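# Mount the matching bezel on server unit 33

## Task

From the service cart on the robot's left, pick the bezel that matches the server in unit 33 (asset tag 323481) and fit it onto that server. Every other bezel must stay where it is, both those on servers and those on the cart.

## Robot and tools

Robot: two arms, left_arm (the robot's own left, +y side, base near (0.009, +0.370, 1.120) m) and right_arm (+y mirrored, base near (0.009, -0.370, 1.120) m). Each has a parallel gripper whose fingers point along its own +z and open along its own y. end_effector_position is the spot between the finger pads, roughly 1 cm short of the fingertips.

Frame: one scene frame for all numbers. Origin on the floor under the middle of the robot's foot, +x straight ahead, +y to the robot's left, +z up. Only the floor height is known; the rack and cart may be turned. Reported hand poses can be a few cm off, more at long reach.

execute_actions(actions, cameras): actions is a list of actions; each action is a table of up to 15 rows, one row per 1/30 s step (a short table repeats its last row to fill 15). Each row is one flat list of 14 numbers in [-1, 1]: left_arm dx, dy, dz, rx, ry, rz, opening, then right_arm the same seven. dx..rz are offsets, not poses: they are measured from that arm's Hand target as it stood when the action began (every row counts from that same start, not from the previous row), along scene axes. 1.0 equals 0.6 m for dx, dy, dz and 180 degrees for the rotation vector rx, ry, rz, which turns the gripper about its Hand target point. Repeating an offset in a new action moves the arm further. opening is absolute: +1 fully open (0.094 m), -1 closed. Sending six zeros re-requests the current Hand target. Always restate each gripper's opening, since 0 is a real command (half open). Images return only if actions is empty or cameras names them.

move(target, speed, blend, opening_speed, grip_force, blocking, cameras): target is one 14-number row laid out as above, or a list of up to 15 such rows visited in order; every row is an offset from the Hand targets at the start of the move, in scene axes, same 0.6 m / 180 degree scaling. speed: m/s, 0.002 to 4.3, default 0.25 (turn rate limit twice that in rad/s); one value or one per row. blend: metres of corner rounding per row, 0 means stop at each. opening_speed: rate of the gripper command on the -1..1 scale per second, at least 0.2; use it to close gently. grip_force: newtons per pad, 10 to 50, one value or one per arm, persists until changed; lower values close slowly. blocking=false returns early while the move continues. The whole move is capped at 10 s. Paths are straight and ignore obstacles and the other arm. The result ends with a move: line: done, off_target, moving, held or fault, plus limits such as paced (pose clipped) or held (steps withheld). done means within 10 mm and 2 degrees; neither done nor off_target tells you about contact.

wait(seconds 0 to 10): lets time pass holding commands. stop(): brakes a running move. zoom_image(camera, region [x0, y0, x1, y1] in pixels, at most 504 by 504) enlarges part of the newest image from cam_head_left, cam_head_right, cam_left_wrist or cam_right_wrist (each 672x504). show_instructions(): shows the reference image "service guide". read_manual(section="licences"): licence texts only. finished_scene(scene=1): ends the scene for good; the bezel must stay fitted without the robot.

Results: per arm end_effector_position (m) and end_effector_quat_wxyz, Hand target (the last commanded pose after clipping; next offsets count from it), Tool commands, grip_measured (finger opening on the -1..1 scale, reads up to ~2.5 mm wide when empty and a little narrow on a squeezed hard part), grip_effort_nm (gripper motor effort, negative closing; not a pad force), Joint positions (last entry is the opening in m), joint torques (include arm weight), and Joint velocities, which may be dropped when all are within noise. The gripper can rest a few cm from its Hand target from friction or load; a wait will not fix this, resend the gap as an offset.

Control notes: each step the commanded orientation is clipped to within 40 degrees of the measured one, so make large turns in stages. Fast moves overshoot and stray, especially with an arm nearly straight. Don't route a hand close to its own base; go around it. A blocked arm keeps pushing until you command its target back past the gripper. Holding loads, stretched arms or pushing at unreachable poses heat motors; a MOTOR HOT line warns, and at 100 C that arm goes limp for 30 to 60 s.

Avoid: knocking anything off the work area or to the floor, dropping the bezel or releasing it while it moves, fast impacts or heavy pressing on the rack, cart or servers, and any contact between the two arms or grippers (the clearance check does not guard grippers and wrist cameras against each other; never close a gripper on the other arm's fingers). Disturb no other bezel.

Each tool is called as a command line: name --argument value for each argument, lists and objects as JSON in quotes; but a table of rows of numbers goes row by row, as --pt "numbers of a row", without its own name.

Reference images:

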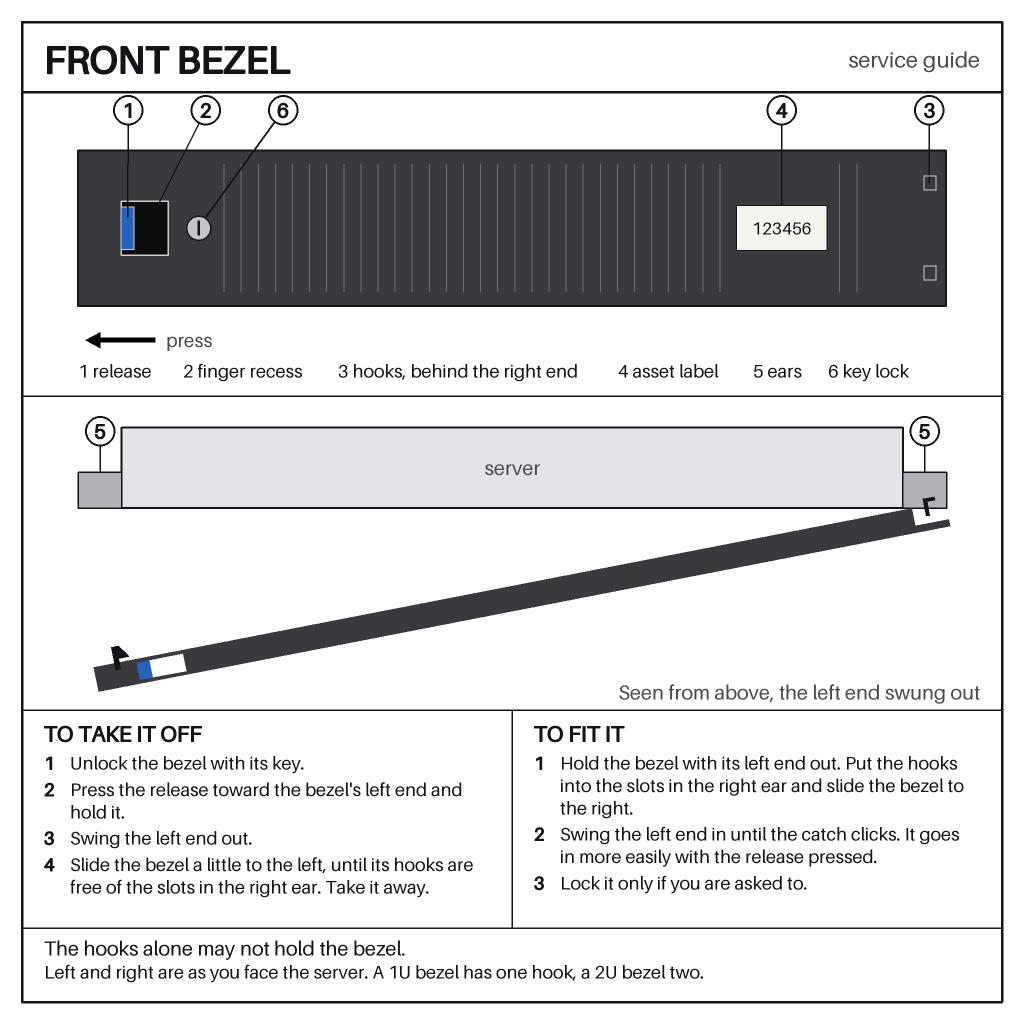

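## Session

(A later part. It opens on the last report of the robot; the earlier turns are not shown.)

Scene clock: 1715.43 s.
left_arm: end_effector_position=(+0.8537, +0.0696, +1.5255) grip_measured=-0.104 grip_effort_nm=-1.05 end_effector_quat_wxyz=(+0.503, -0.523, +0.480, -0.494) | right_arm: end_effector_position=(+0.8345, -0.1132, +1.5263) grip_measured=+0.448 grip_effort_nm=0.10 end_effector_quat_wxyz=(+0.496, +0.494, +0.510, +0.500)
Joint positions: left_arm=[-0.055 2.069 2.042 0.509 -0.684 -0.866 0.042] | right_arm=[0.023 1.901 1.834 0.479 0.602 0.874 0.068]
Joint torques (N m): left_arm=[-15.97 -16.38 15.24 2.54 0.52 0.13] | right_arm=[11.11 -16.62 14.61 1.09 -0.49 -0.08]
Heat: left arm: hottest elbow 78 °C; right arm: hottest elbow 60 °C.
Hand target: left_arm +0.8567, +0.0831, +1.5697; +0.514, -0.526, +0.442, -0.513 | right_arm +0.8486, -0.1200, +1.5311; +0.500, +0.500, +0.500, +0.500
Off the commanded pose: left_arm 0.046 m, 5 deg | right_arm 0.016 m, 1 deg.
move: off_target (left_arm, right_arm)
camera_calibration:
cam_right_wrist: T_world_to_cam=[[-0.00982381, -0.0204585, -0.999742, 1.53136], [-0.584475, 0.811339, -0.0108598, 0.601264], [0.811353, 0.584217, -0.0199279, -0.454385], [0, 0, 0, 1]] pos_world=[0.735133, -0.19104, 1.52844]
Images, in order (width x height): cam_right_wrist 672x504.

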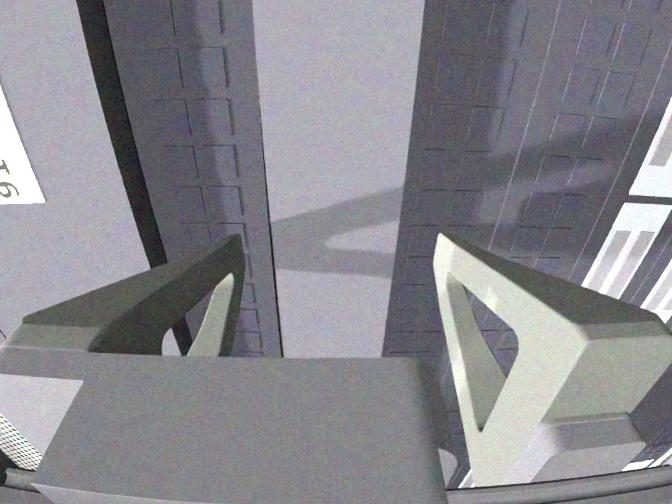

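move --target '[0,0,0,0,0,0,-0.2,0.018,0,-0.001,0,0,0,0.45]' --speed 0.1 --cameras '["cam_right_wrist"]'

Scene clock: 1721.50 s.
left_arm: end_effector_position=(+0.8537, +0.0696, +1.5255) grip_measured=-0.104 grip_effort_nm=-1.05 end_effector_quat_wxyz=(+0.503, -0.523, +0.480, -0.494) | right_arm: end_effector_position=(+0.8443, -0.1143, +1.5297) grip_measured=+0.448 grip_effort_nm=0.09 end_effector_quat_wxyz=(+0.497, +0.493, +0.509, +0.501)
Joint positions: left_arm=[-0.055 2.069 2.042 0.509 -0.684 -0.866 0.042] | right_arm=[0.016 1.919 1.877 0.455 0.593 0.874 0.068]
Joint torques (N m): left_arm=[-15.79 -16.38 15.24 2.56 0.52 0.14] | right_arm=[11.22 -16.38 14.69 1.07 -0.52 -0.03]
Heat: left arm: hottest elbow 78 °C; right arm: hottest elbow 59 °C.
Hand target: left_arm +0.8567, +0.0831, +1.5697; +0.514, -0.526, +0.442, -0.513 | right_arm +0.8594, -0.1200, +1.5306; +0.500, +0.500, +0.500, +0.500
Off the commanded pose: left_arm 0.046 m, 5 deg | right_arm 0.016 m, 1 deg.
move: off_target (left_arm, right_arm)
camera_calibration:
cam_right_wrist: T_world_to_cam=[[-0.00650499, -0.0222195, -0.999732, 1.53181], [-0.584467, 0.811293, -0.0142284, 0.612981], [0.811392, 0.584217, -0.018264, -0.464265], [0, 0, 0, 1]] pos_world=[0.744932, -0.19204, 1.53164]
Images, in order (width x height): cam_right_wrist 672x504.

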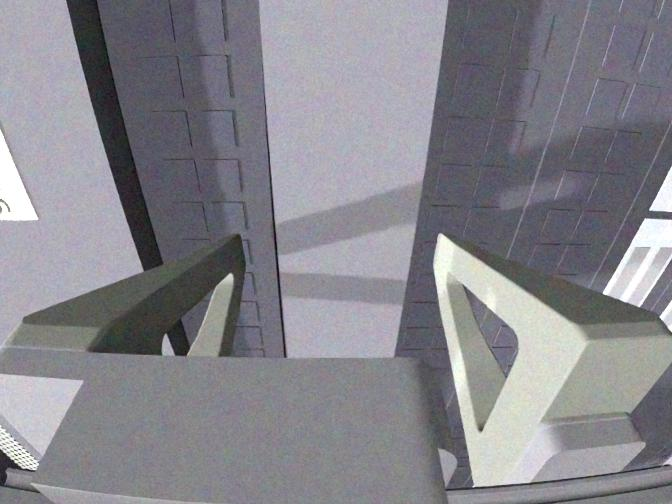

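move --target '[0,0,0,0,0,0,-0.2,0.005,0,-0.001,0,0,0,-0.2]' --speed 0.1 --opening_speed 0.4 --cameras '["cam_right_wrist"]'

Scene clock: 1732.27 s.
left_arm: end_effector_position=(+0.8537, +0.0696, +1.5255) grip_measured=-0.104 grip_effort_nm=-1.05 end_effector_quat_wxyz=(+0.503, -0.523, +0.480, -0.494) | right_arm: end_effector_position=(+0.8478, -0.1140, +1.5281) grip_measured=-0.089 grip_effort_nm=-1.02 end_effector_quat_wxyz=(+0.496, +0.494, +0.509, +0.501)
Joint positions: left_arm=[-0.055 2.069 2.042 0.509 -0.684 -0.866 0.042] | right_arm=[0.012 1.927 1.889 0.449 0.59 0.88 0.043]
Joint torques (N m): left_arm=[-15.68 -16.44 15.24 2.59 0.52 0.13] | right_arm=[11.46 -16.79 14.68 1.14 -0.5 -0.07]
Heat: left arm: hottest elbow 77 °C; right arm: hottest elbow 58 °C.
Hand target: left_arm +0.8567, +0.0831, +1.5697; +0.514, -0.526, +0.442, -0.513 | right_arm +0.8624, -0.1199, +1.5299; +0.500, +0.500, +0.500, +0.500
Off the commanded pose: left_arm 0.046 m, 5 deg | right_arm 0.016 m, 1 deg.
move: off_target (left_arm, right_arm)
camera_calibration:
cam_right_wrist: T_world_to_cam=[[-0.00766633, -0.0188386, -0.999793, 1.53165], [-0.584338, 0.811439, -0.0108089, 0.609482], [0.811475, 0.584134, -0.0172288, -0.468835], [0, 0, 0, 1]] pos_world=[0.748333, -0.191841, 1.52984]
Images, in order (width x height): cam_right_wrist 672x504.

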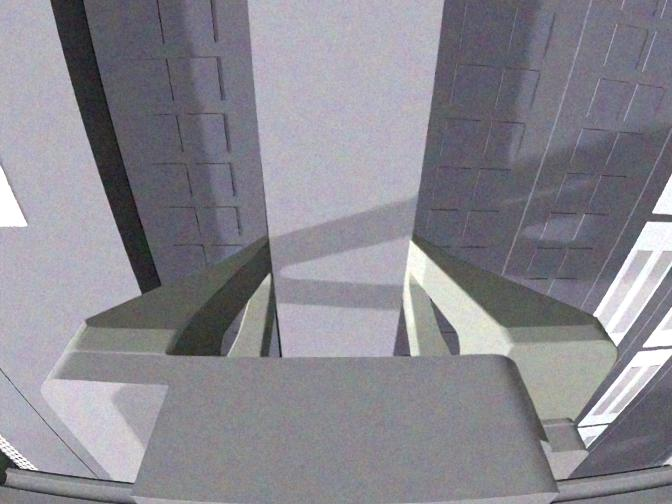

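move --target '[0,0,0,0,0,0,0.35,0,0,0,0,0,0,-0.2]' --opening_speed 0.4

move --target '[-0.2,0.02,-0.02,0,0,0,0.35,0,0,0,0,0,0,-0.2]' --speed 0.15 --cameras '["cam_right_wrist","cam_head_left","cam_left_wrist"]'

Scene clock: 1743.00 s.
left_arm: end_effector_position=(+0.8535, +0.0712, +1.5276) grip_measured=+0.348 grip_effort_nm=0.06 end_effector_quat_wxyz=(+0.505, -0.524, +0.475, -0.496) | right_arm: end_effector_position=(+0.8479, -0.1119, +1.5256) grip_measured=-0.090 grip_effort_nm=-1.03 end_effector_quat_wxyz=(+0.496, +0.492, +0.513, +0.499)
Joint positions: left_arm=[-0.055 2.069 2.042 0.522 -0.684 -0.865 0.063] | right_arm=[0.012 1.93 1.889 0.445 0.59 0.876 0.043]
Joint torques (N m): left_arm=[-15.62 -16.32 15.31 2.03 0.53 0.11] | right_arm=[11.46 -17.08 14.65 1.32 -0.48 -0.04]
Heat: left arm: hottest elbow 77 °C; right arm: hottest elbow 56 °C.
Hand target: left_arm +0.8568, +0.0834, +1.5698; +0.515, -0.526, +0.442, -0.513 | right_arm +0.8624, -0.1201, +1.5300; +0.500, +0.500, +0.500, +0.500
Off the commanded pose: left_arm 0.044 m, 4 deg | right_arm 0.017 m, 2 deg.
move: off_target (left_arm, right_arm)

Scene clock: 1744.53 s.
left_arm: end_effector_position=(+0.7424, +0.0934, +1.5478) grip_measured=+0.349 grip_effort_nm=0.05 end_effector_quat_wxyz=(+0.512, -0.527, +0.448, -0.510) | right_arm: end_effector_position=(+0.8479, -0.1115, +1.5242) grip_measured=-0.090 grip_effort_nm=-1.03 end_effector_quat_wxyz=(+0.498, +0.491, +0.516, +0.495)
Joint positions: left_arm=[-0.155 1.838 1.614 0.83 -0.755 -0.79 0.063] | right_arm=[0.012 1.931 1.889 0.443 0.594 0.866 0.043]
Joint torques (N m): left_arm=[-13.04 -13.22 9.73 1.52 0.31 0.09] | right_arm=[11.34 -17.32 14.63 1.37 -0.61 0.07]
Heat: left arm: hottest elbow 76 °C; right arm: hottest elbow 56 °C.
Hand target: left_arm +0.7368, +0.0953, +1.5577; +0.515, -0.526, +0.442, -0.513 | right_arm +0.8624, -0.1200, +1.5301; +0.500, +0.500, +0.500, +0.500
Off the commanded pose: left_arm 0.012 m, 1 deg | right_arm 0.018 m, 2 deg.
move: off_target (left_arm, right_arm)
camera_calibration:
cam_left_wrist: T_world_to_cam=[[-0.0380666, 0.0826551, 0.995851, -1.5198], [-0.512811, -0.856954, 0.0515244, 0.383943], [0.857657, -0.508722, 0.0750078, -0.58115], [0, 0, 0, 1]] pos_world=[0.637464, 0.158996, 1.5373]
cam_right_wrist: T_world_to_cam=[[-0.0154416, -0.0383878, -0.999144, 1.53132], [-0.586502, 0.809648, -0.022043, 0.626141], [0.809801, 0.585659, -0.0350168, -0.441781], [0, 0, 0, 1]] pos_world=[0.748634, -0.189437, 1.52834]
Images, in order (width x height): cam_head_left 672x504, cam_left_wrist 672x504, cam_right_wrist 672x504.

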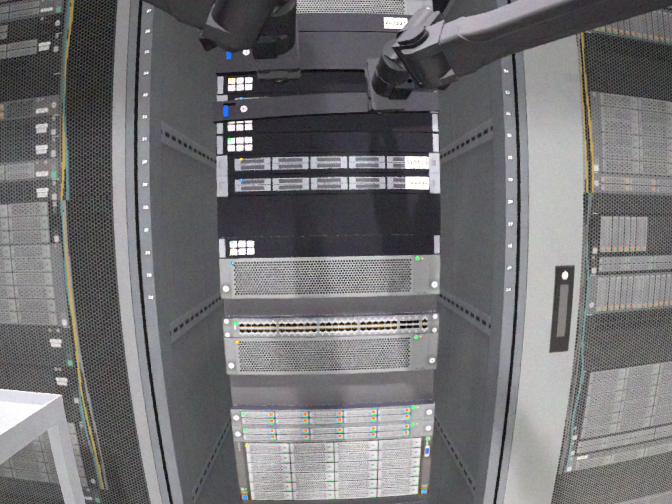

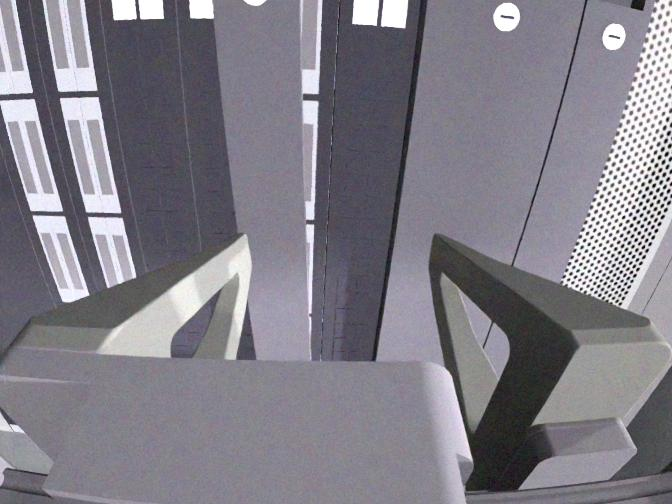

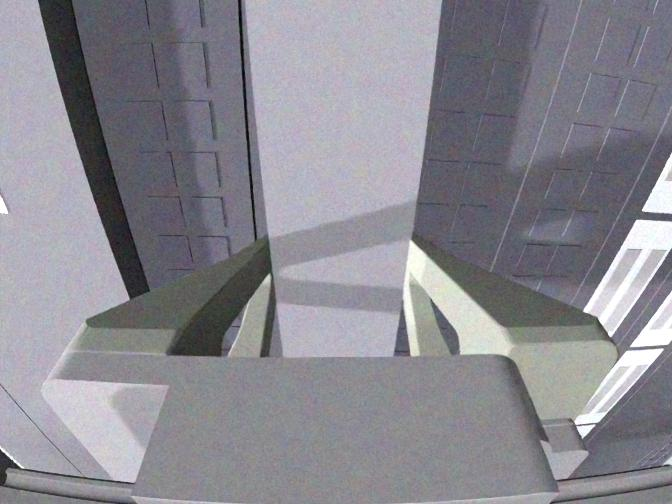

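move --target '[0.13,0.10,-0.013,-0.0055,0,-0.017,0.5,0,0,0,0,0,0,-0.2]' --speed 0.15 --cameras '["cam_head_left","cam_left_wrist"]'

Scene clock: 1791.90 s.
left_arm: end_effector_position=(+0.8011, +0.1404, +1.5334) grip_measured=+0.498 grip_effort_nm=0.07 end_effector_quat_wxyz=(+0.492, -0.510, +0.471, -0.525) | right_arm: end_effector_position=(+0.8479, -0.1115, +1.5242) grip_measured=-0.090 grip_effort_nm=-1.03 end_effector_quat_wxyz=(+0.498, +0.491, +0.516, +0.495)
Joint positions: left_arm=[-0.03 1.799 1.667 0.609 -0.601 -0.917 0.07] | right_arm=[0.012 1.931 1.889 0.443 0.594 0.866 0.043]
Joint torques (N m): left_arm=[-10.99 -12.98 14.57 0.9 0.5 -0.2] | right_arm=[11.34 -17.32 14.64 1.36 -0.62 0.08]
Heat: left arm: hottest elbow 63 °C; right arm: hottest elbow 55 °C.
Hand target: left_arm +0.8147, +0.1553, +1.5500; +0.496, -0.519, +0.452, -0.530 | right_arm +0.8624, -0.1200, +1.5301; +0.500, +0.500, +0.500, +0.500
Off the commanded pose: left_arm 0.026 m, 3 deg | right_arm 0.018 m, 2 deg.
move: off_target (left_arm, right_arm)
camera_calibration:
cam_left_wrist: T_world_to_cam=[[-0.0231645, 0.0788139, 0.99662, -1.51964], [-0.574539, -0.816872, 0.0512451, 0.499344], [0.818149, -0.57141, 0.064204, -0.549441], [0, 0, 0, 1]] pos_world=[0.701216, 0.213712, 1.52419]
Images, in order (width x height): cam_head_left 672x504, cam_left_wrist 672x504.

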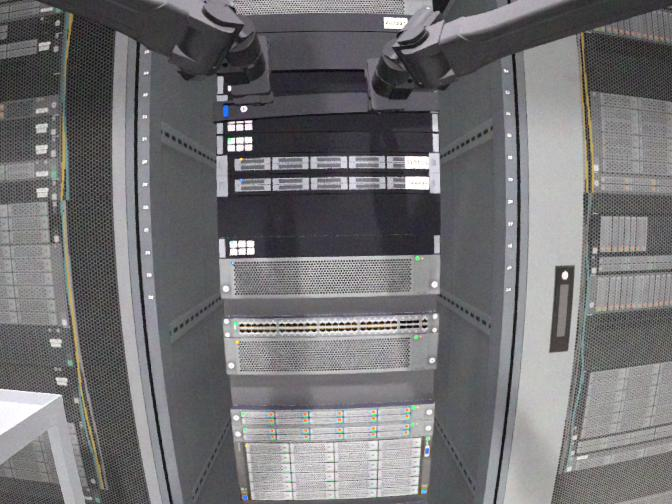

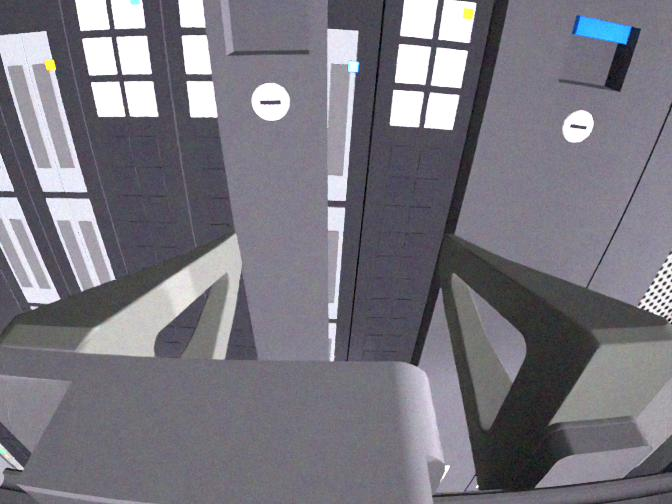

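move --pt "-0.05 0 -0.045 0 0 0 0.5 0 0 0 0 0 0 -0.2" --pt "0.03 0 -0.045 0 0 0 0.5 0 0 0 0 0 0 -0.2" --speed 0.1 --cameras '["cam_left_wrist","cam_head_left"]'

Scene clock: 1848.37 s.
left_arm: end_effector_position=(+0.8167, +0.1461, +1.5185) grip_measured=+0.498 grip_effort_nm=0.07 end_effector_quat_wxyz=(+0.493, -0.511, +0.464, -0.529) | right_arm: end_effector_position=(+0.8479, -0.1115, +1.5242) grip_measured=-0.090 grip_effort_nm=-1.03 end_effector_quat_wxyz=(+0.498, +0.491, +0.516, +0.495)
Joint positions: left_arm=[0.004 1.824 1.684 0.62 -0.567 -0.94 0.07] | right_arm=[0.012 1.931 1.889 0.443 0.594 0.866 0.043]
Joint torques (N m): left_arm=[-10.7 -12.4 14.52 0.87 0.5 -0.2] | right_arm=[11.4 -17.32 14.69 1.36 -0.62 0.07]
Heat: left arm: hottest elbow 71 °C; right arm: hottest elbow 55 °C.
Hand target: left_arm +0.8327, +0.1552, +1.5230; +0.496, -0.518, +0.452, -0.530 | right_arm +0.8624, -0.1200, +1.5301; +0.500, +0.500, +0.500, +0.500
Off the commanded pose: left_arm 0.019 m, 2 deg | right_arm 0.018 m, 2 deg.
move: off_target (left_arm, right_arm)
camera_calibration:
cam_left_wrist: T_world_to_cam=[[-0.0348986, 0.090603, 0.995275, -1.49501], [-0.571935, -0.818489, 0.0544551, 0.507015], [0.819556, -0.567333, 0.0803832, -0.584362], [0, 0, 0, 1]] pos_world=[0.716723, 0.218911, 1.50731]
Images, in order (width x height): cam_head_left 672x504, cam_left_wrist 672x504.

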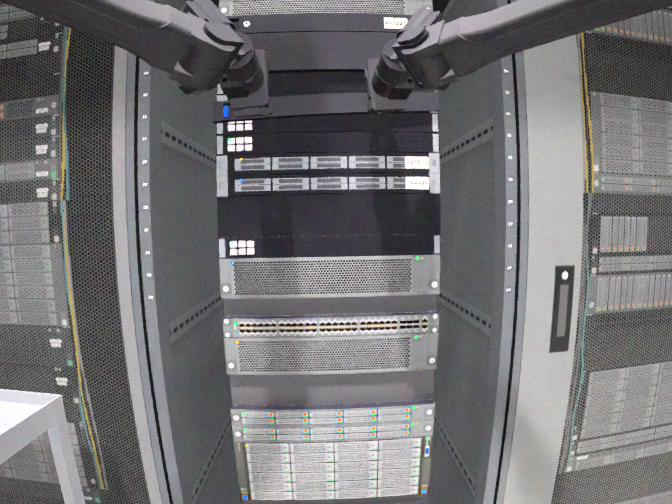

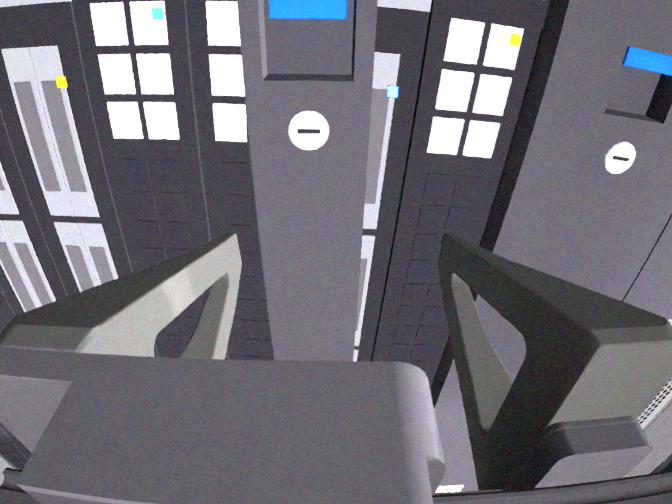

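move --pt "-0.05 0 -0.016 0 0 0 0.5 0 0 0 0 0 0 -0.2" --pt "0.043 0 -0.016 0 0 0 0.5 0 0 0 0 0 0 -0.2" --speed 0.1 --cameras '["cam_left_wrist"]'

Scene clock: 1858.97 s.
left_arm: end_effector_position=(+0.8427, +0.1454, +1.5099) grip_measured=+0.498 grip_effort_nm=0.07 end_effector_quat_wxyz=(+0.493, -0.511, +0.464, -0.530) | right_arm: end_effector_position=(+0.8479, -0.1115, +1.5242) grip_measured=-0.090 grip_effort_nm=-1.03 end_effector_quat_wxyz=(+0.498, +0.491, +0.516, +0.495)
Joint positions: left_arm=[0.033 1.879 1.768 0.583 -0.541 -0.956 0.07] | right_arm=[0.012 1.931 1.889 0.443 0.594 0.866 0.043]
Joint torques (N m): left_arm=[-11.28 -13.22 14.53 0.92 0.49 -0.19] | right_arm=[11.28 -17.2 14.61 1.39 -0.62 0.09]
Heat: left arm: hottest elbow 70 °C; right arm: hottest elbow 55 °C.
Hand target: left_arm +0.8586, +0.1554, +1.5135; +0.496, -0.519, +0.452, -0.530 | right_arm +0.8624, -0.1200, +1.5301; +0.500, +0.500, +0.500, +0.500
Off the commanded pose: left_arm 0.019 m, 2 deg | right_arm 0.018 m, 2 deg.
move: off_target (left_arm, right_arm)
camera_calibration:
cam_left_wrist: T_world_to_cam=[[-0.035264, 0.091833, 0.99515, -1.48519], [-0.571878, -0.818475, 0.0552644, 0.520527], [0.819581, -0.567155, 0.0813799, -0.606919], [0, 0, 0, 1]] pos_world=[0.742724, 0.218211, 1.49861]
Images, in order (width x height): cam_left_wrist 672x504.

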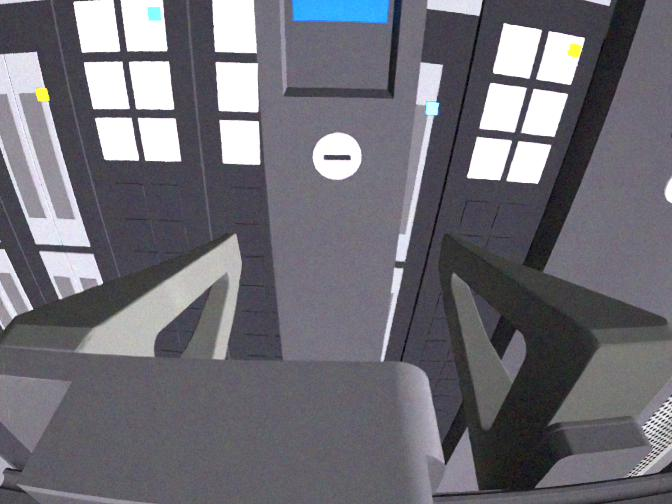

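move --pt "-0.06 0 -0.002 0 0 0 0.4 0 0 0 0 0 0 -0.2" --pt "0.014 0 -0.002 0 0 0 0.4 0 0 0 0 0 0 -0.2" --pt "0.014 0 -0.002 0 0 0 -0.2 0 0 0 0 0 0 -0.2" --speed 0.1 --opening_speed 0.4 --cameras '["cam_left_wrist","cam_head_left"]'

zoom_image --camera "cam_head_left" --region '[205, 70, 285, 130]'

Scene clock: 1870.30 s.
left_arm: end_effector_position=(+0.8499, +0.1423, +1.5089) grip_measured=-0.106 grip_effort_nm=-1.02 end_effector_quat_wxyz=(+0.492, -0.511, +0.465, -0.530) | right_arm: end_effector_position=(+0.8479, -0.1115, +1.5242) grip_measured=-0.090 grip_effort_nm=-1.03 end_effector_quat_wxyz=(+0.498, +0.491, +0.516, +0.495)
Joint positions: left_arm=[0.037 1.897 1.799 0.566 -0.535 -0.961 0.042] | right_arm=[0.012 1.931 1.889 0.443 0.594 0.866 0.043]
Joint torques (N m): left_arm=[-10.93 -13.51 14.68 1.01 0.49 -0.2] | right_arm=[11.4 -17.26 14.63 1.4 -0.62 0.09]
Heat: left arm: hottest elbow 70 °C; right arm: hottest elbow 55 °C.
Hand target: left_arm +0.8670, +0.1555, +1.5122; +0.496, -0.519, +0.452, -0.530 | right_arm +0.8624, -0.1200, +1.5301; +0.500, +0.500, +0.500, +0.500
Off the commanded pose: left_arm 0.022 m, 2 deg | right_arm 0.018 m, 2 deg.
move: off_target (left_arm, right_arm); target 3's new opening was sent with left_arm's hand 0.022 m and 2 deg from that target
camera_calibration:
cam_left_wrist: T_world_to_cam=[[-0.0336649, 0.091404, 0.995245, -1.48503], [-0.575555, -0.81588, 0.0554625, 0.524555], [0.81707, -0.570951, 0.0800745, -0.609859], [0, 0, 0, 1]] pos_world=[0.750215, 0.215512, 1.49771]
Images, in order (width x height): cam_head_left 672x504, cam_left_wrist 672x504.

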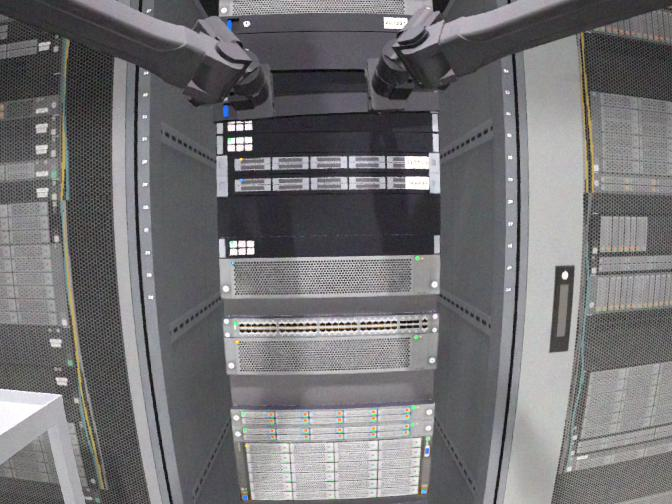

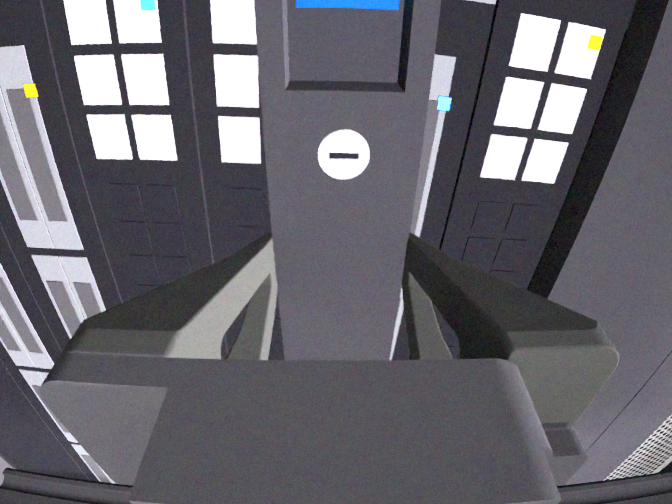

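Scaled by 6.300 from the camera's 672x504 image, which has a finer 960x720 frame.

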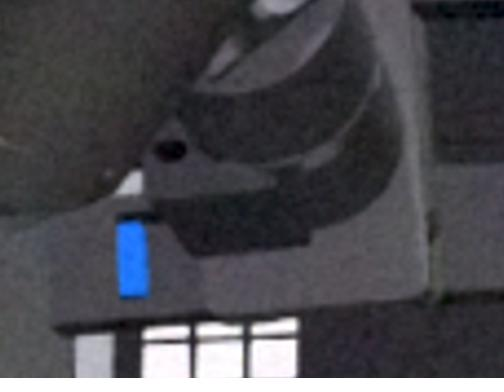

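move --target '[0,0,0.03,0.014,0,0,-0.2,0,0,0.01,0.014,0,0,-0.2]' --speed 0.05 --cameras '["cam_left_wrist","cam_head_left"]'

zoom_image --camera "cam_head_left" --region '[205, 70, 285, 130]'

Scene clock: 1885.47 s.
left_arm: end_effector_position=(+0.8506, +0.1423, +1.5081) grip_measured=-0.107 grip_effort_nm=-1.05 end_effector_quat_wxyz=(+0.492, -0.511, +0.471, -0.524) | right_arm: end_effector_position=(+0.8480, -0.1114, +1.5234) grip_measured=-0.090 grip_effort_nm=-1.04 end_effector_quat_wxyz=(+0.497, +0.492, +0.518, +0.494)
Joint positions: left_arm=[0.036 1.897 1.804 0.551 -0.544 -0.955 0.042] | right_arm=[0.012 1.931 1.89 0.438 0.596 0.868 0.043]
Joint torques (N m): left_arm=[-12.22 -13.92 16.55 0.4 0.47 0.32] | right_arm=[11.69 -17.38 15.51 1.25 -0.6 0.48]
Heat: left arm: hottest elbow 67 °C; right arm: hottest elbow 55 °C.
Hand target: left_arm +0.8670, +0.1554, +1.5304; +0.507, -0.507, +0.463, -0.520 | right_arm +0.8624, -0.1200, +1.5360; +0.489, +0.511, +0.489, +0.511
Off the commanded pose: left_arm 0.031 m, 2 deg | right_arm 0.021 m, 5 deg.
move: off_target (left_arm, right_arm)
camera_calibration:
cam_left_wrist: T_world_to_cam=[[-0.0216241, 0.0807141, 0.996503, -1.49481], [-0.573777, -0.817246, 0.0537438, 0.526257], [0.818726, -0.570608, 0.0639841, -0.587482], [0, 0, 0, 1]] pos_world=[0.750617, 0.215512, 1.49889]
Images, in order (width x height): cam_head_left 672x504, cam_left_wrist 672x504.

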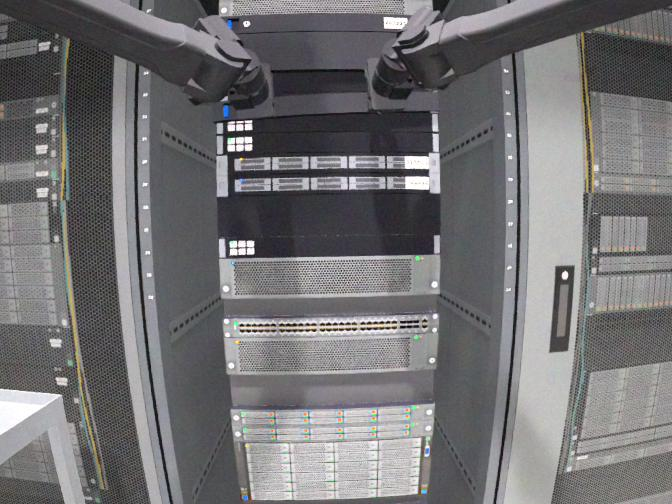

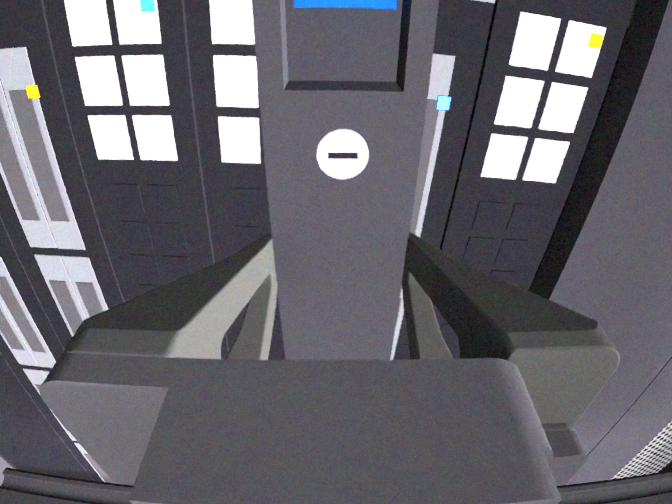

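Scaled by 6.300 from the camera's 672x504 image, which has a finer 960x720 frame.

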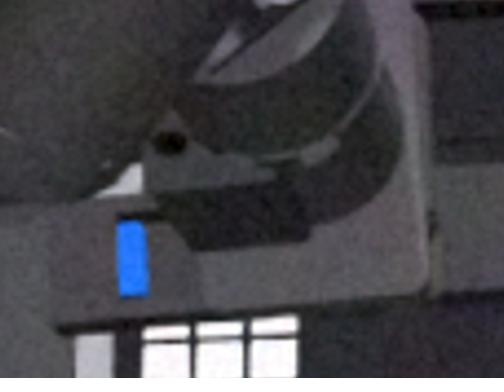

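move --target '[0,0,0.03,0,0,0,-0.2,0,0,0.008,0,0,0,-0.2]' --speed 0.05 --cameras '["cam_head_left"]'

zoom_image --camera "cam_head_left" --region '[205, 70, 285, 130]'

Scene clock: 1891.37 s.
left_arm: end_effector_position=(+0.8506, +0.1422, +1.5094) grip_measured=-0.107 grip_effort_nm=-1.05 end_effector_quat_wxyz=(+0.490, -0.516, +0.476, -0.517) | right_arm: end_effector_position=(+0.8479, -0.1115, +1.5235) grip_measured=-0.090 grip_effort_nm=-1.03 end_effector_quat_wxyz=(+0.495, +0.495, +0.519, +0.490)
Joint positions: left_arm=[0.031 1.896 1.814 0.526 -0.564 -0.955 0.042] | right_arm=[0.014 1.931 1.895 0.426 0.607 0.871 0.043]
Joint torques (N m): left_arm=[-13.22 -14.45 17.84 0.27 0.71 0.41] | right_arm=[12.22 -17.44 15.86 1.26 -0.83 0.44]
Heat: left arm: hottest elbow 68 °C; right arm: hottest elbow 56 °C.
Hand target: left_arm +0.8670, +0.1553, +1.5482; +0.507, -0.507, +0.463, -0.520 | right_arm +0.8624, -0.1200, +1.5408; +0.489, +0.511, +0.489, +0.511
Off the commanded pose: left_arm 0.044 m, 3 deg | right_arm 0.024 m, 5 deg.
move: off_target (left_arm, right_arm)
Images, in order (width x height): cam_head_left 672x504.

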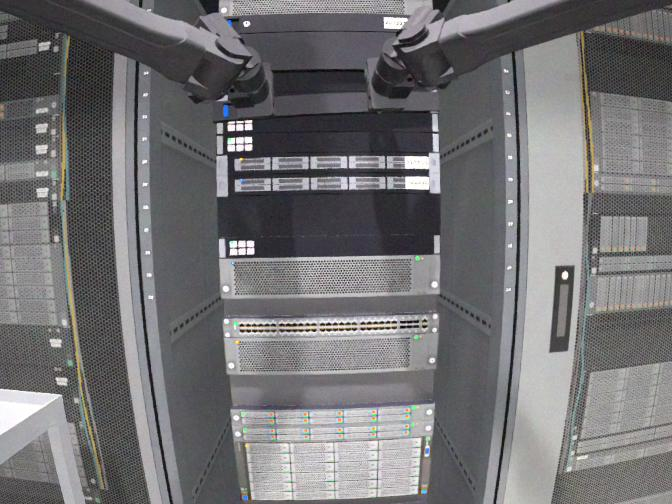

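Scaled by 6.300 from the camera's 672x504 image, which has a finer 960x720 frame.

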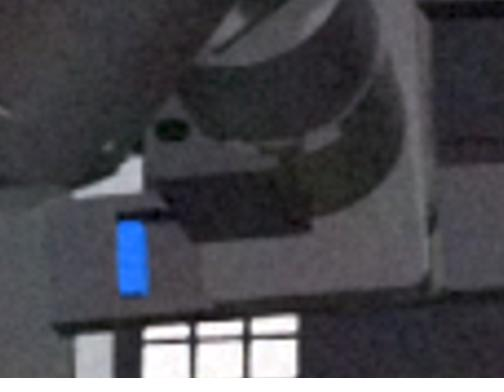

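move --target '[0,0,0.035,0.01,0,0,-0.2,0,0,0.012,0.01,0,0,-0.2]' --speed 0.05 --cameras '["cam_head_left","cam_right_wrist"]'

zoom_image --camera "cam_head_left" --region '[205, 70, 285, 130]'

Scene clock: 1906.83 s.
left_arm: end_effector_position=(+0.8508, +0.1420, +1.5112) grip_measured=-0.107 grip_effort_nm=-1.05 end_effector_quat_wxyz=(+0.487, -0.521, +0.484, -0.508) | right_arm: end_effector_position=(+0.8478, -0.1113, +1.5237) grip_measured=-0.091 grip_effort_nm=-1.04 end_effector_quat_wxyz=(+0.492, +0.499, +0.520, +0.488)
Joint positions: left_arm=[0.026 1.894 1.827 0.492 -0.585 -0.953 0.042] | right_arm=[0.016 1.931 1.9 0.413 0.616 0.879 0.043]
Joint torques (N m): left_arm=[-14.27 -15.15 19.14 0.38 0.98 0.84] | right_arm=[12.16 -17.67 16.46 1.47 -1.03 0.6]
Heat: left arm: hottest elbow 72 °C; right arm: hottest elbow 56 °C.
Hand target: left_arm +0.8670, +0.1552, +1.5692; +0.515, -0.499, +0.471, -0.513 | right_arm +0.8624, -0.1200, +1.5479; +0.481, +0.518, +0.481, +0.519
Off the commanded pose: left_arm 0.062 m, 4 deg | right_arm 0.030 m, 6 deg.
move: off_target (left_arm, right_arm)
camera_calibration:
cam_right_wrist: T_world_to_cam=[[-0.0401237, -0.0355531, -0.998562, 1.55108], [-0.583358, 0.812197, -0.00547752, 0.598303], [0.811224, 0.582299, -0.0533285, -0.415527], [0, 0, 0, 1]] pos_world=[0.748345, -0.188833, 1.52997]
Images, in order (width x height): cam_head_left 672x504, cam_right_wrist 672x504.

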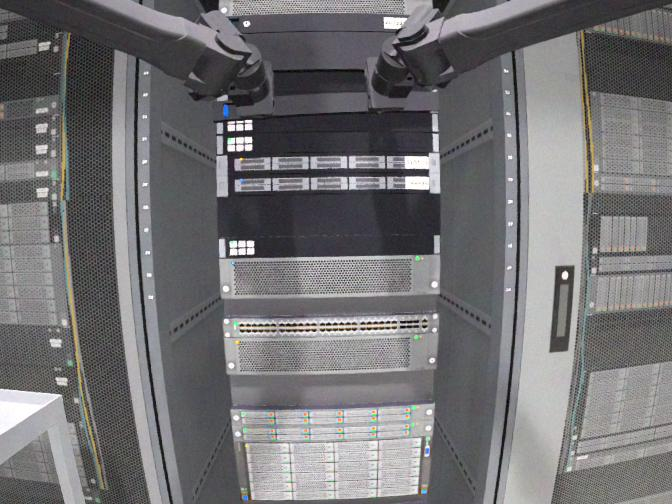

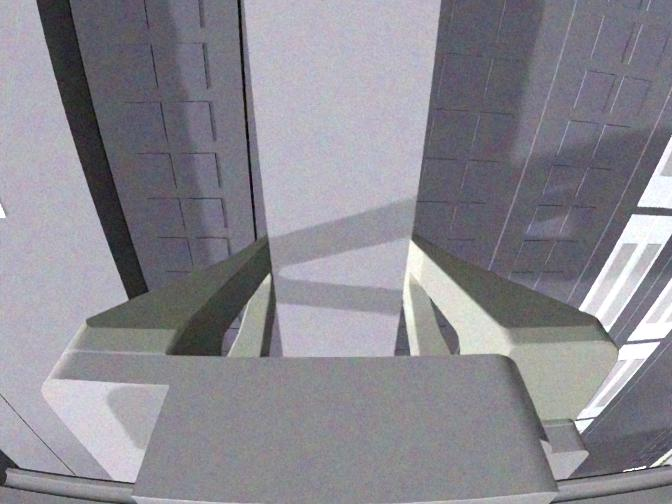

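Scaled by 6.300 from the camera's 672x504 image, which has a finer 960x720 frame.

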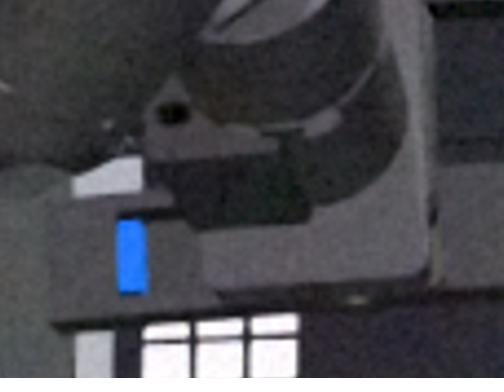

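move --pt "0 0 -0.045 0 0 0 -0.2 0 0 -0.01 0 0 0 -0.2" --pt "0 0 -0.045 0 0 0 -0.2 0 0 -0.01 0 0 0 0.1" --speed 0.05 --opening_speed 0.3 --cameras '["cam_head_left","cam_right_wrist"]'

zoom_image --camera "cam_head_left" --region '[205, 70, 285, 130]'

Scene clock: 1925.43 s.
left_arm: end_effector_position=(+0.8507, +0.1426, +1.5125) grip_measured=-0.107 grip_effort_nm=-1.05 end_effector_quat_wxyz=(+0.488, -0.520, +0.482, -0.509) | right_arm: end_effector_position=(+0.8490, -0.1112, +1.5274) grip_measured=+0.097 grip_effort_nm=0.09 end_effector_quat_wxyz=(+0.478, +0.508, +0.505, +0.508)
Joint positions: left_arm=[0.026 1.894 1.827 0.495 -0.583 -0.953 0.042] | right_arm=[0.015 1.931 1.905 0.413 0.6 0.936 0.052]
Joint torques (N m): left_arm=[-12.16 -14.27 16.21 1.72 1.54 0.71] | right_arm=[11.99 -17.32 15.46 1.74 -0.53 0.06]
Heat: left arm: hottest elbow 72 °C; right arm: hottest elbow 56 °C.
Hand target: left_arm +0.8670, +0.1553, +1.5423; +0.515, -0.499, +0.471, -0.513 | right_arm +0.8625, -0.1201, +1.5419; +0.481, +0.518, +0.481, +0.519
Off the commanded pose: left_arm 0.036 m, 4 deg | right_arm 0.022 m, 3 deg.
move: off_target (left_arm, right_arm); target 2's new opening was sent with right_arm's hand 0.025 m and 6 deg from that target
camera_calibration:
cam_right_wrist: T_world_to_cam=[[-0.028809, 0.0239879, -0.999297, 1.55297], [-0.589285, 0.807106, 0.0363631, 0.539484], [0.807411, 0.589918, -0.00911624, -0.479914], [0, 0, 0, 1]] pos_world=[0.750137, -0.189563, 1.52788]
Images, in order (width x height): cam_head_left 672x504, cam_right_wrist 672x504.

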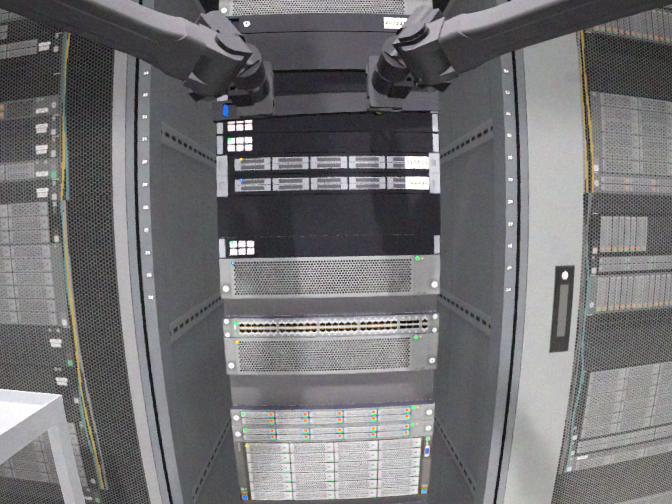

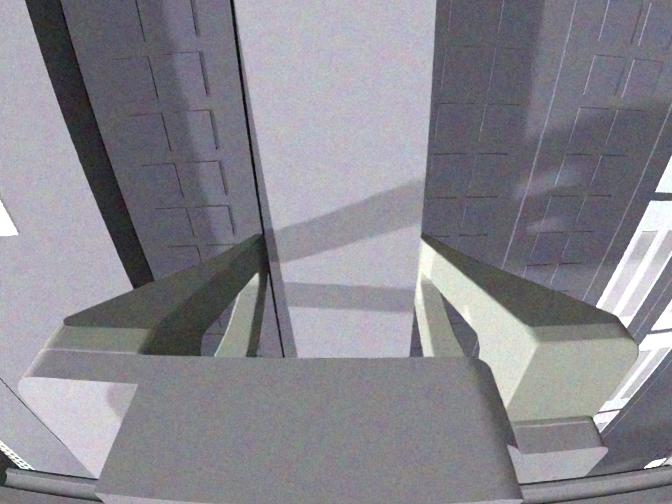

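Scaled by 6.300 from the camera's 672x504 image, which has a finer 960x720 frame.

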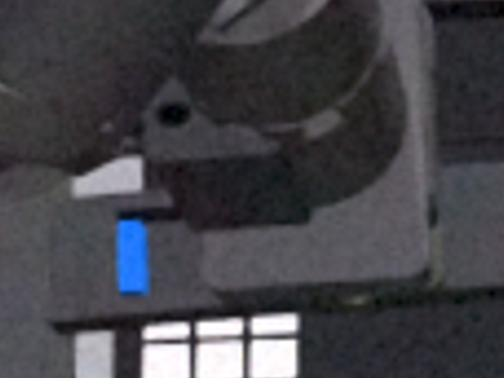

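move --target '[0,0,0.045,0,0,0,-0.2,0,0,0,0,0,0,0.1]' --speed 0.05 --cameras '["cam_head_left","cam_right_wrist","cam_left_wrist"]'

zoom_image --camera "cam_head_left" --region '[205, 70, 285, 130]'

Scene clock: 1936.10 s.
left_arm: end_effector_position=(+0.8507, +0.1422, +1.5114) grip_measured=-0.107 grip_effort_nm=-1.05 end_effector_quat_wxyz=(+0.487, -0.521, +0.485, -0.507) | right_arm: end_effector_position=(+0.8490, -0.1112, +1.5274) grip_measured=+0.098 grip_effort_nm=0.09 end_effector_quat_wxyz=(+0.478, +0.509, +0.504, +0.508)
Joint positions: left_arm=[0.026 1.894 1.828 0.488 -0.587 -0.953 0.042] | right_arm=[0.015 1.931 1.905 0.413 0.6 0.937 0.052]
Joint torques (N m): left_arm=[-14.1 -15.21 19.1 0.55 1.05 0.84] | right_arm=[11.99 -17.26 15.36 1.7 -0.52 0.07]
Heat: left arm: hottest elbow 72 °C; right arm: hottest elbow 57 °C.
Hand target: left_arm +0.8669, +0.1553, +1.5692; +0.515, -0.499, +0.471, -0.513 | right_arm +0.8624, -0.1201, +1.5419; +0.481, +0.518, +0.481, +0.519
Off the commanded pose: left_arm 0.062 m, 4 deg | right_arm 0.022 m, 3 deg.
move: off_target (left_arm, right_arm)
camera_calibration:
cam_left_wrist: T_world_to_cam=[[0.0238731, 0.064511, 0.997631, -1.53626], [-0.565737, -0.821885, 0.0666844, 0.500304], [0.82424, -0.565989, 0.0168754, -0.522073], [0, 0, 0, 1]] pos_world=[0.750029, 0.21481, 1.50807]
cam_right_wrist: T_world_to_cam=[[-0.028853, 0.0247066, -0.999278, 1.55311], [-0.589283, 0.80708, 0.0369694, 0.538551], [0.807411, 0.589924, -0.0087275, -0.480507], [0, 0, 0, 1]] pos_world=[0.750137, -0.189563, 1.52788]
Images, in order (width x height): cam_head_left 672x504, cam_left_wrist 672x504, cam_right_wrist 672x504.

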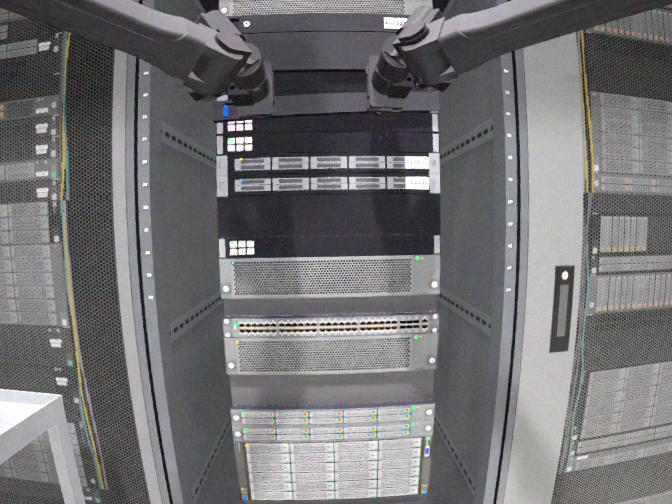

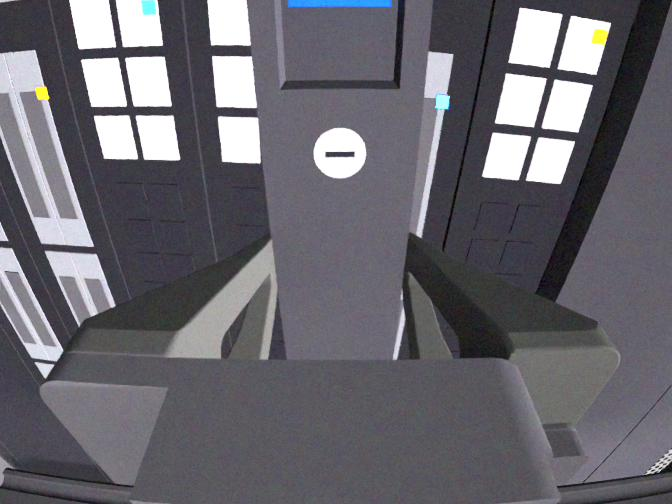

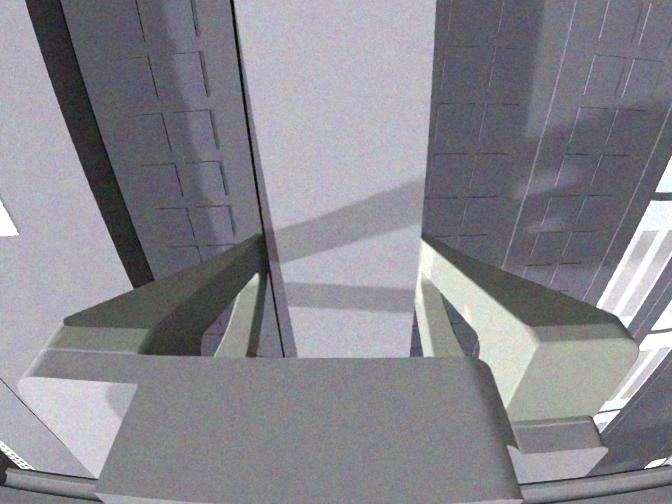

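Scaled by 6.300 from the camera's 672x504 image, which has a finer 960x720 frame.

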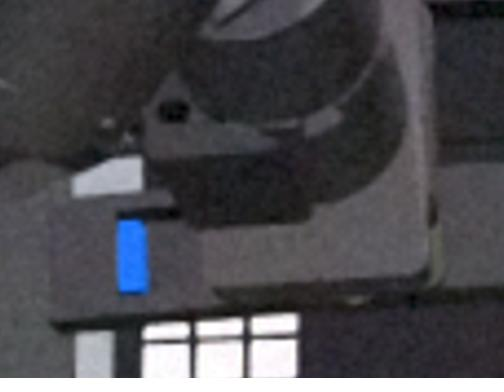

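move --pt "0 0 -0.065 0 0 0 -0.2 0 0 0 0 0 0 0.1" --pt "-0.09 -0.003 -0.05 0 0 0.033 -0.2 -0.02 0 0 0 0 0.01 0.1" --speed 0.06 --cameras '["cam_head_left","cam_right_wrist","cam_left_wrist"]'

zoom_image --camera "cam_head_left" --region '[205, 70, 285, 130]'

zoom_image --camera "cam_head_left" --region '[365, 70, 445, 130]'

Scene clock: 1961.23 s.
left_arm: end_effector_position=(+0.8187, +0.1434, +1.5168) grip_measured=-0.107 grip_effort_nm=-1.05 end_effector_quat_wxyz=(+0.526, -0.530, +0.451, -0.488) | right_arm: end_effector_position=(+0.8489, -0.1086, +1.5294) grip_measured=+0.098 grip_effort_nm=0.08 end_effector_quat_wxyz=(+0.474, +0.505, +0.503, +0.518)
Joint positions: left_arm=[-0.015 1.879 1.734 0.704 -0.671 -0.842 0.042] | right_arm=[0.015 1.931 1.905 0.413 0.581 0.947 0.052]
Joint torques (N m): left_arm=[-13.68 -15.62 10.35 1.87 0.24 0.5] | right_arm=[12.34 -19.78 10.78 1.47 -0.53 0.05]
Heat: left arm: hottest elbow 78 °C; right arm: hottest elbow 57 °C.
Hand target: left_arm +0.8130, +0.1534, +1.5391; +0.541, -0.523, +0.445, -0.485 | right_arm +0.8504, -0.1201, +1.5419; +0.473, +0.511, +0.489, +0.526
Off the commanded pose: left_arm 0.025 m, 2 deg | right_arm 0.017 m, 2 deg.
move: off_target (left_arm, right_arm)
camera_calibration:
cam_left_wrist: T_world_to_cam=[[-0.023289, 0.0482756, 0.998563, -1.50142], [-0.481713, -0.875777, 0.0311047, 0.475738], [0.87602, -0.480296, 0.043651, -0.590319], [0, 0, 0, 1]] pos_world=[0.711334, 0.205594, 1.51023]
cam_right_wrist: T_world_to_cam=[[-0.0178333, 0.035362, -0.999215, 1.54674], [-0.601448, 0.797961, 0.0389738, 0.542679], [0.798713, 0.601671, 0.00703815, -0.497363], [0, 0, 0, 1]] pos_world=[0.751227, -0.188483, 1.52788]
Images, in order (width x height): cam_head_left 672x504, cam_left_wrist 672x504, cam_right_wrist 672x504.

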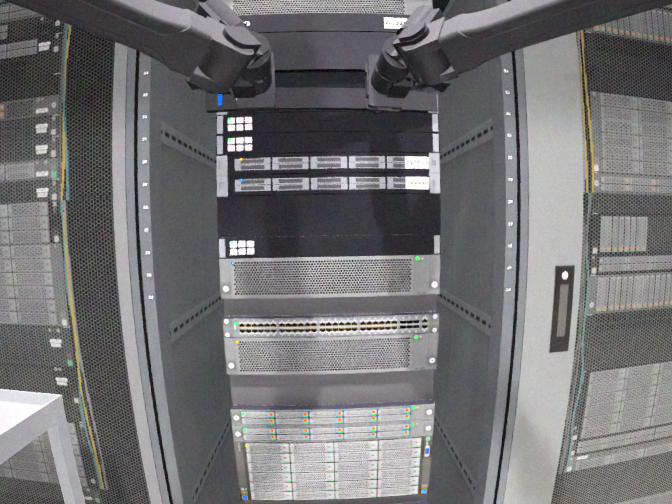

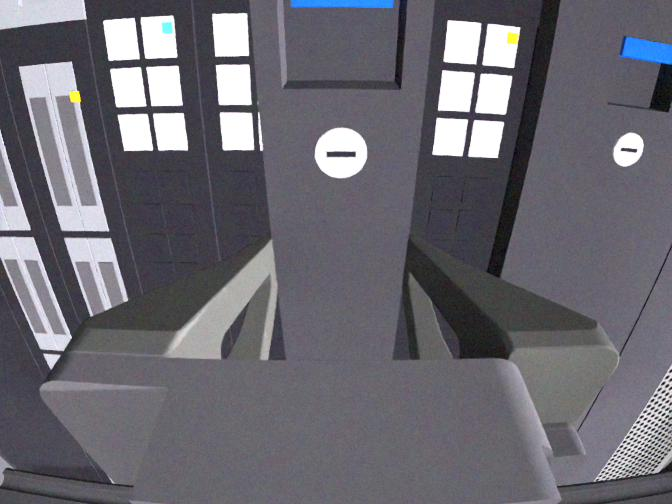

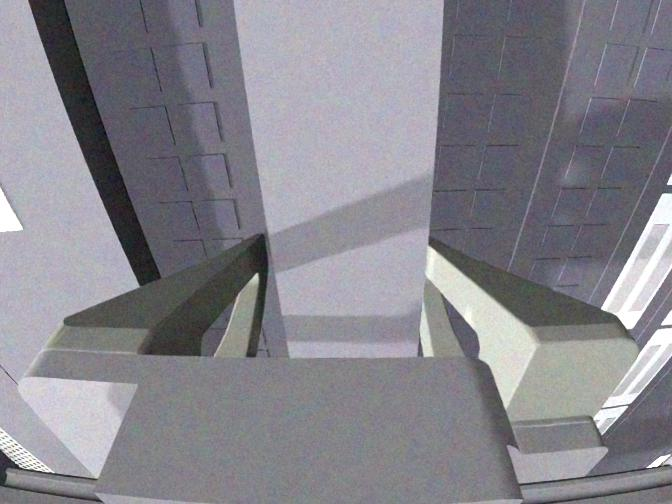

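Scaled by 6.300 from the camera's 672x504 image, which has a finer 960x720 frame.

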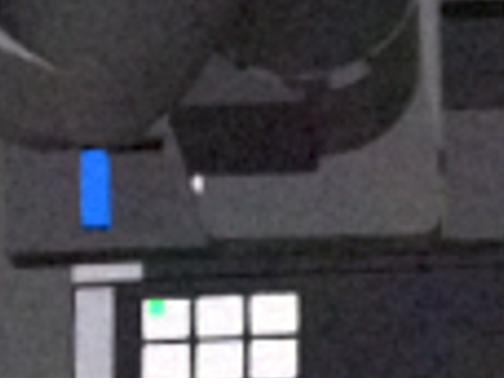

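Scaled by 6.300 from the camera's 672x504 image, which has a finer 960x720 frame.

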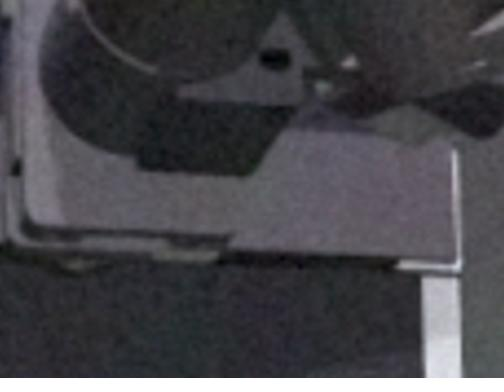

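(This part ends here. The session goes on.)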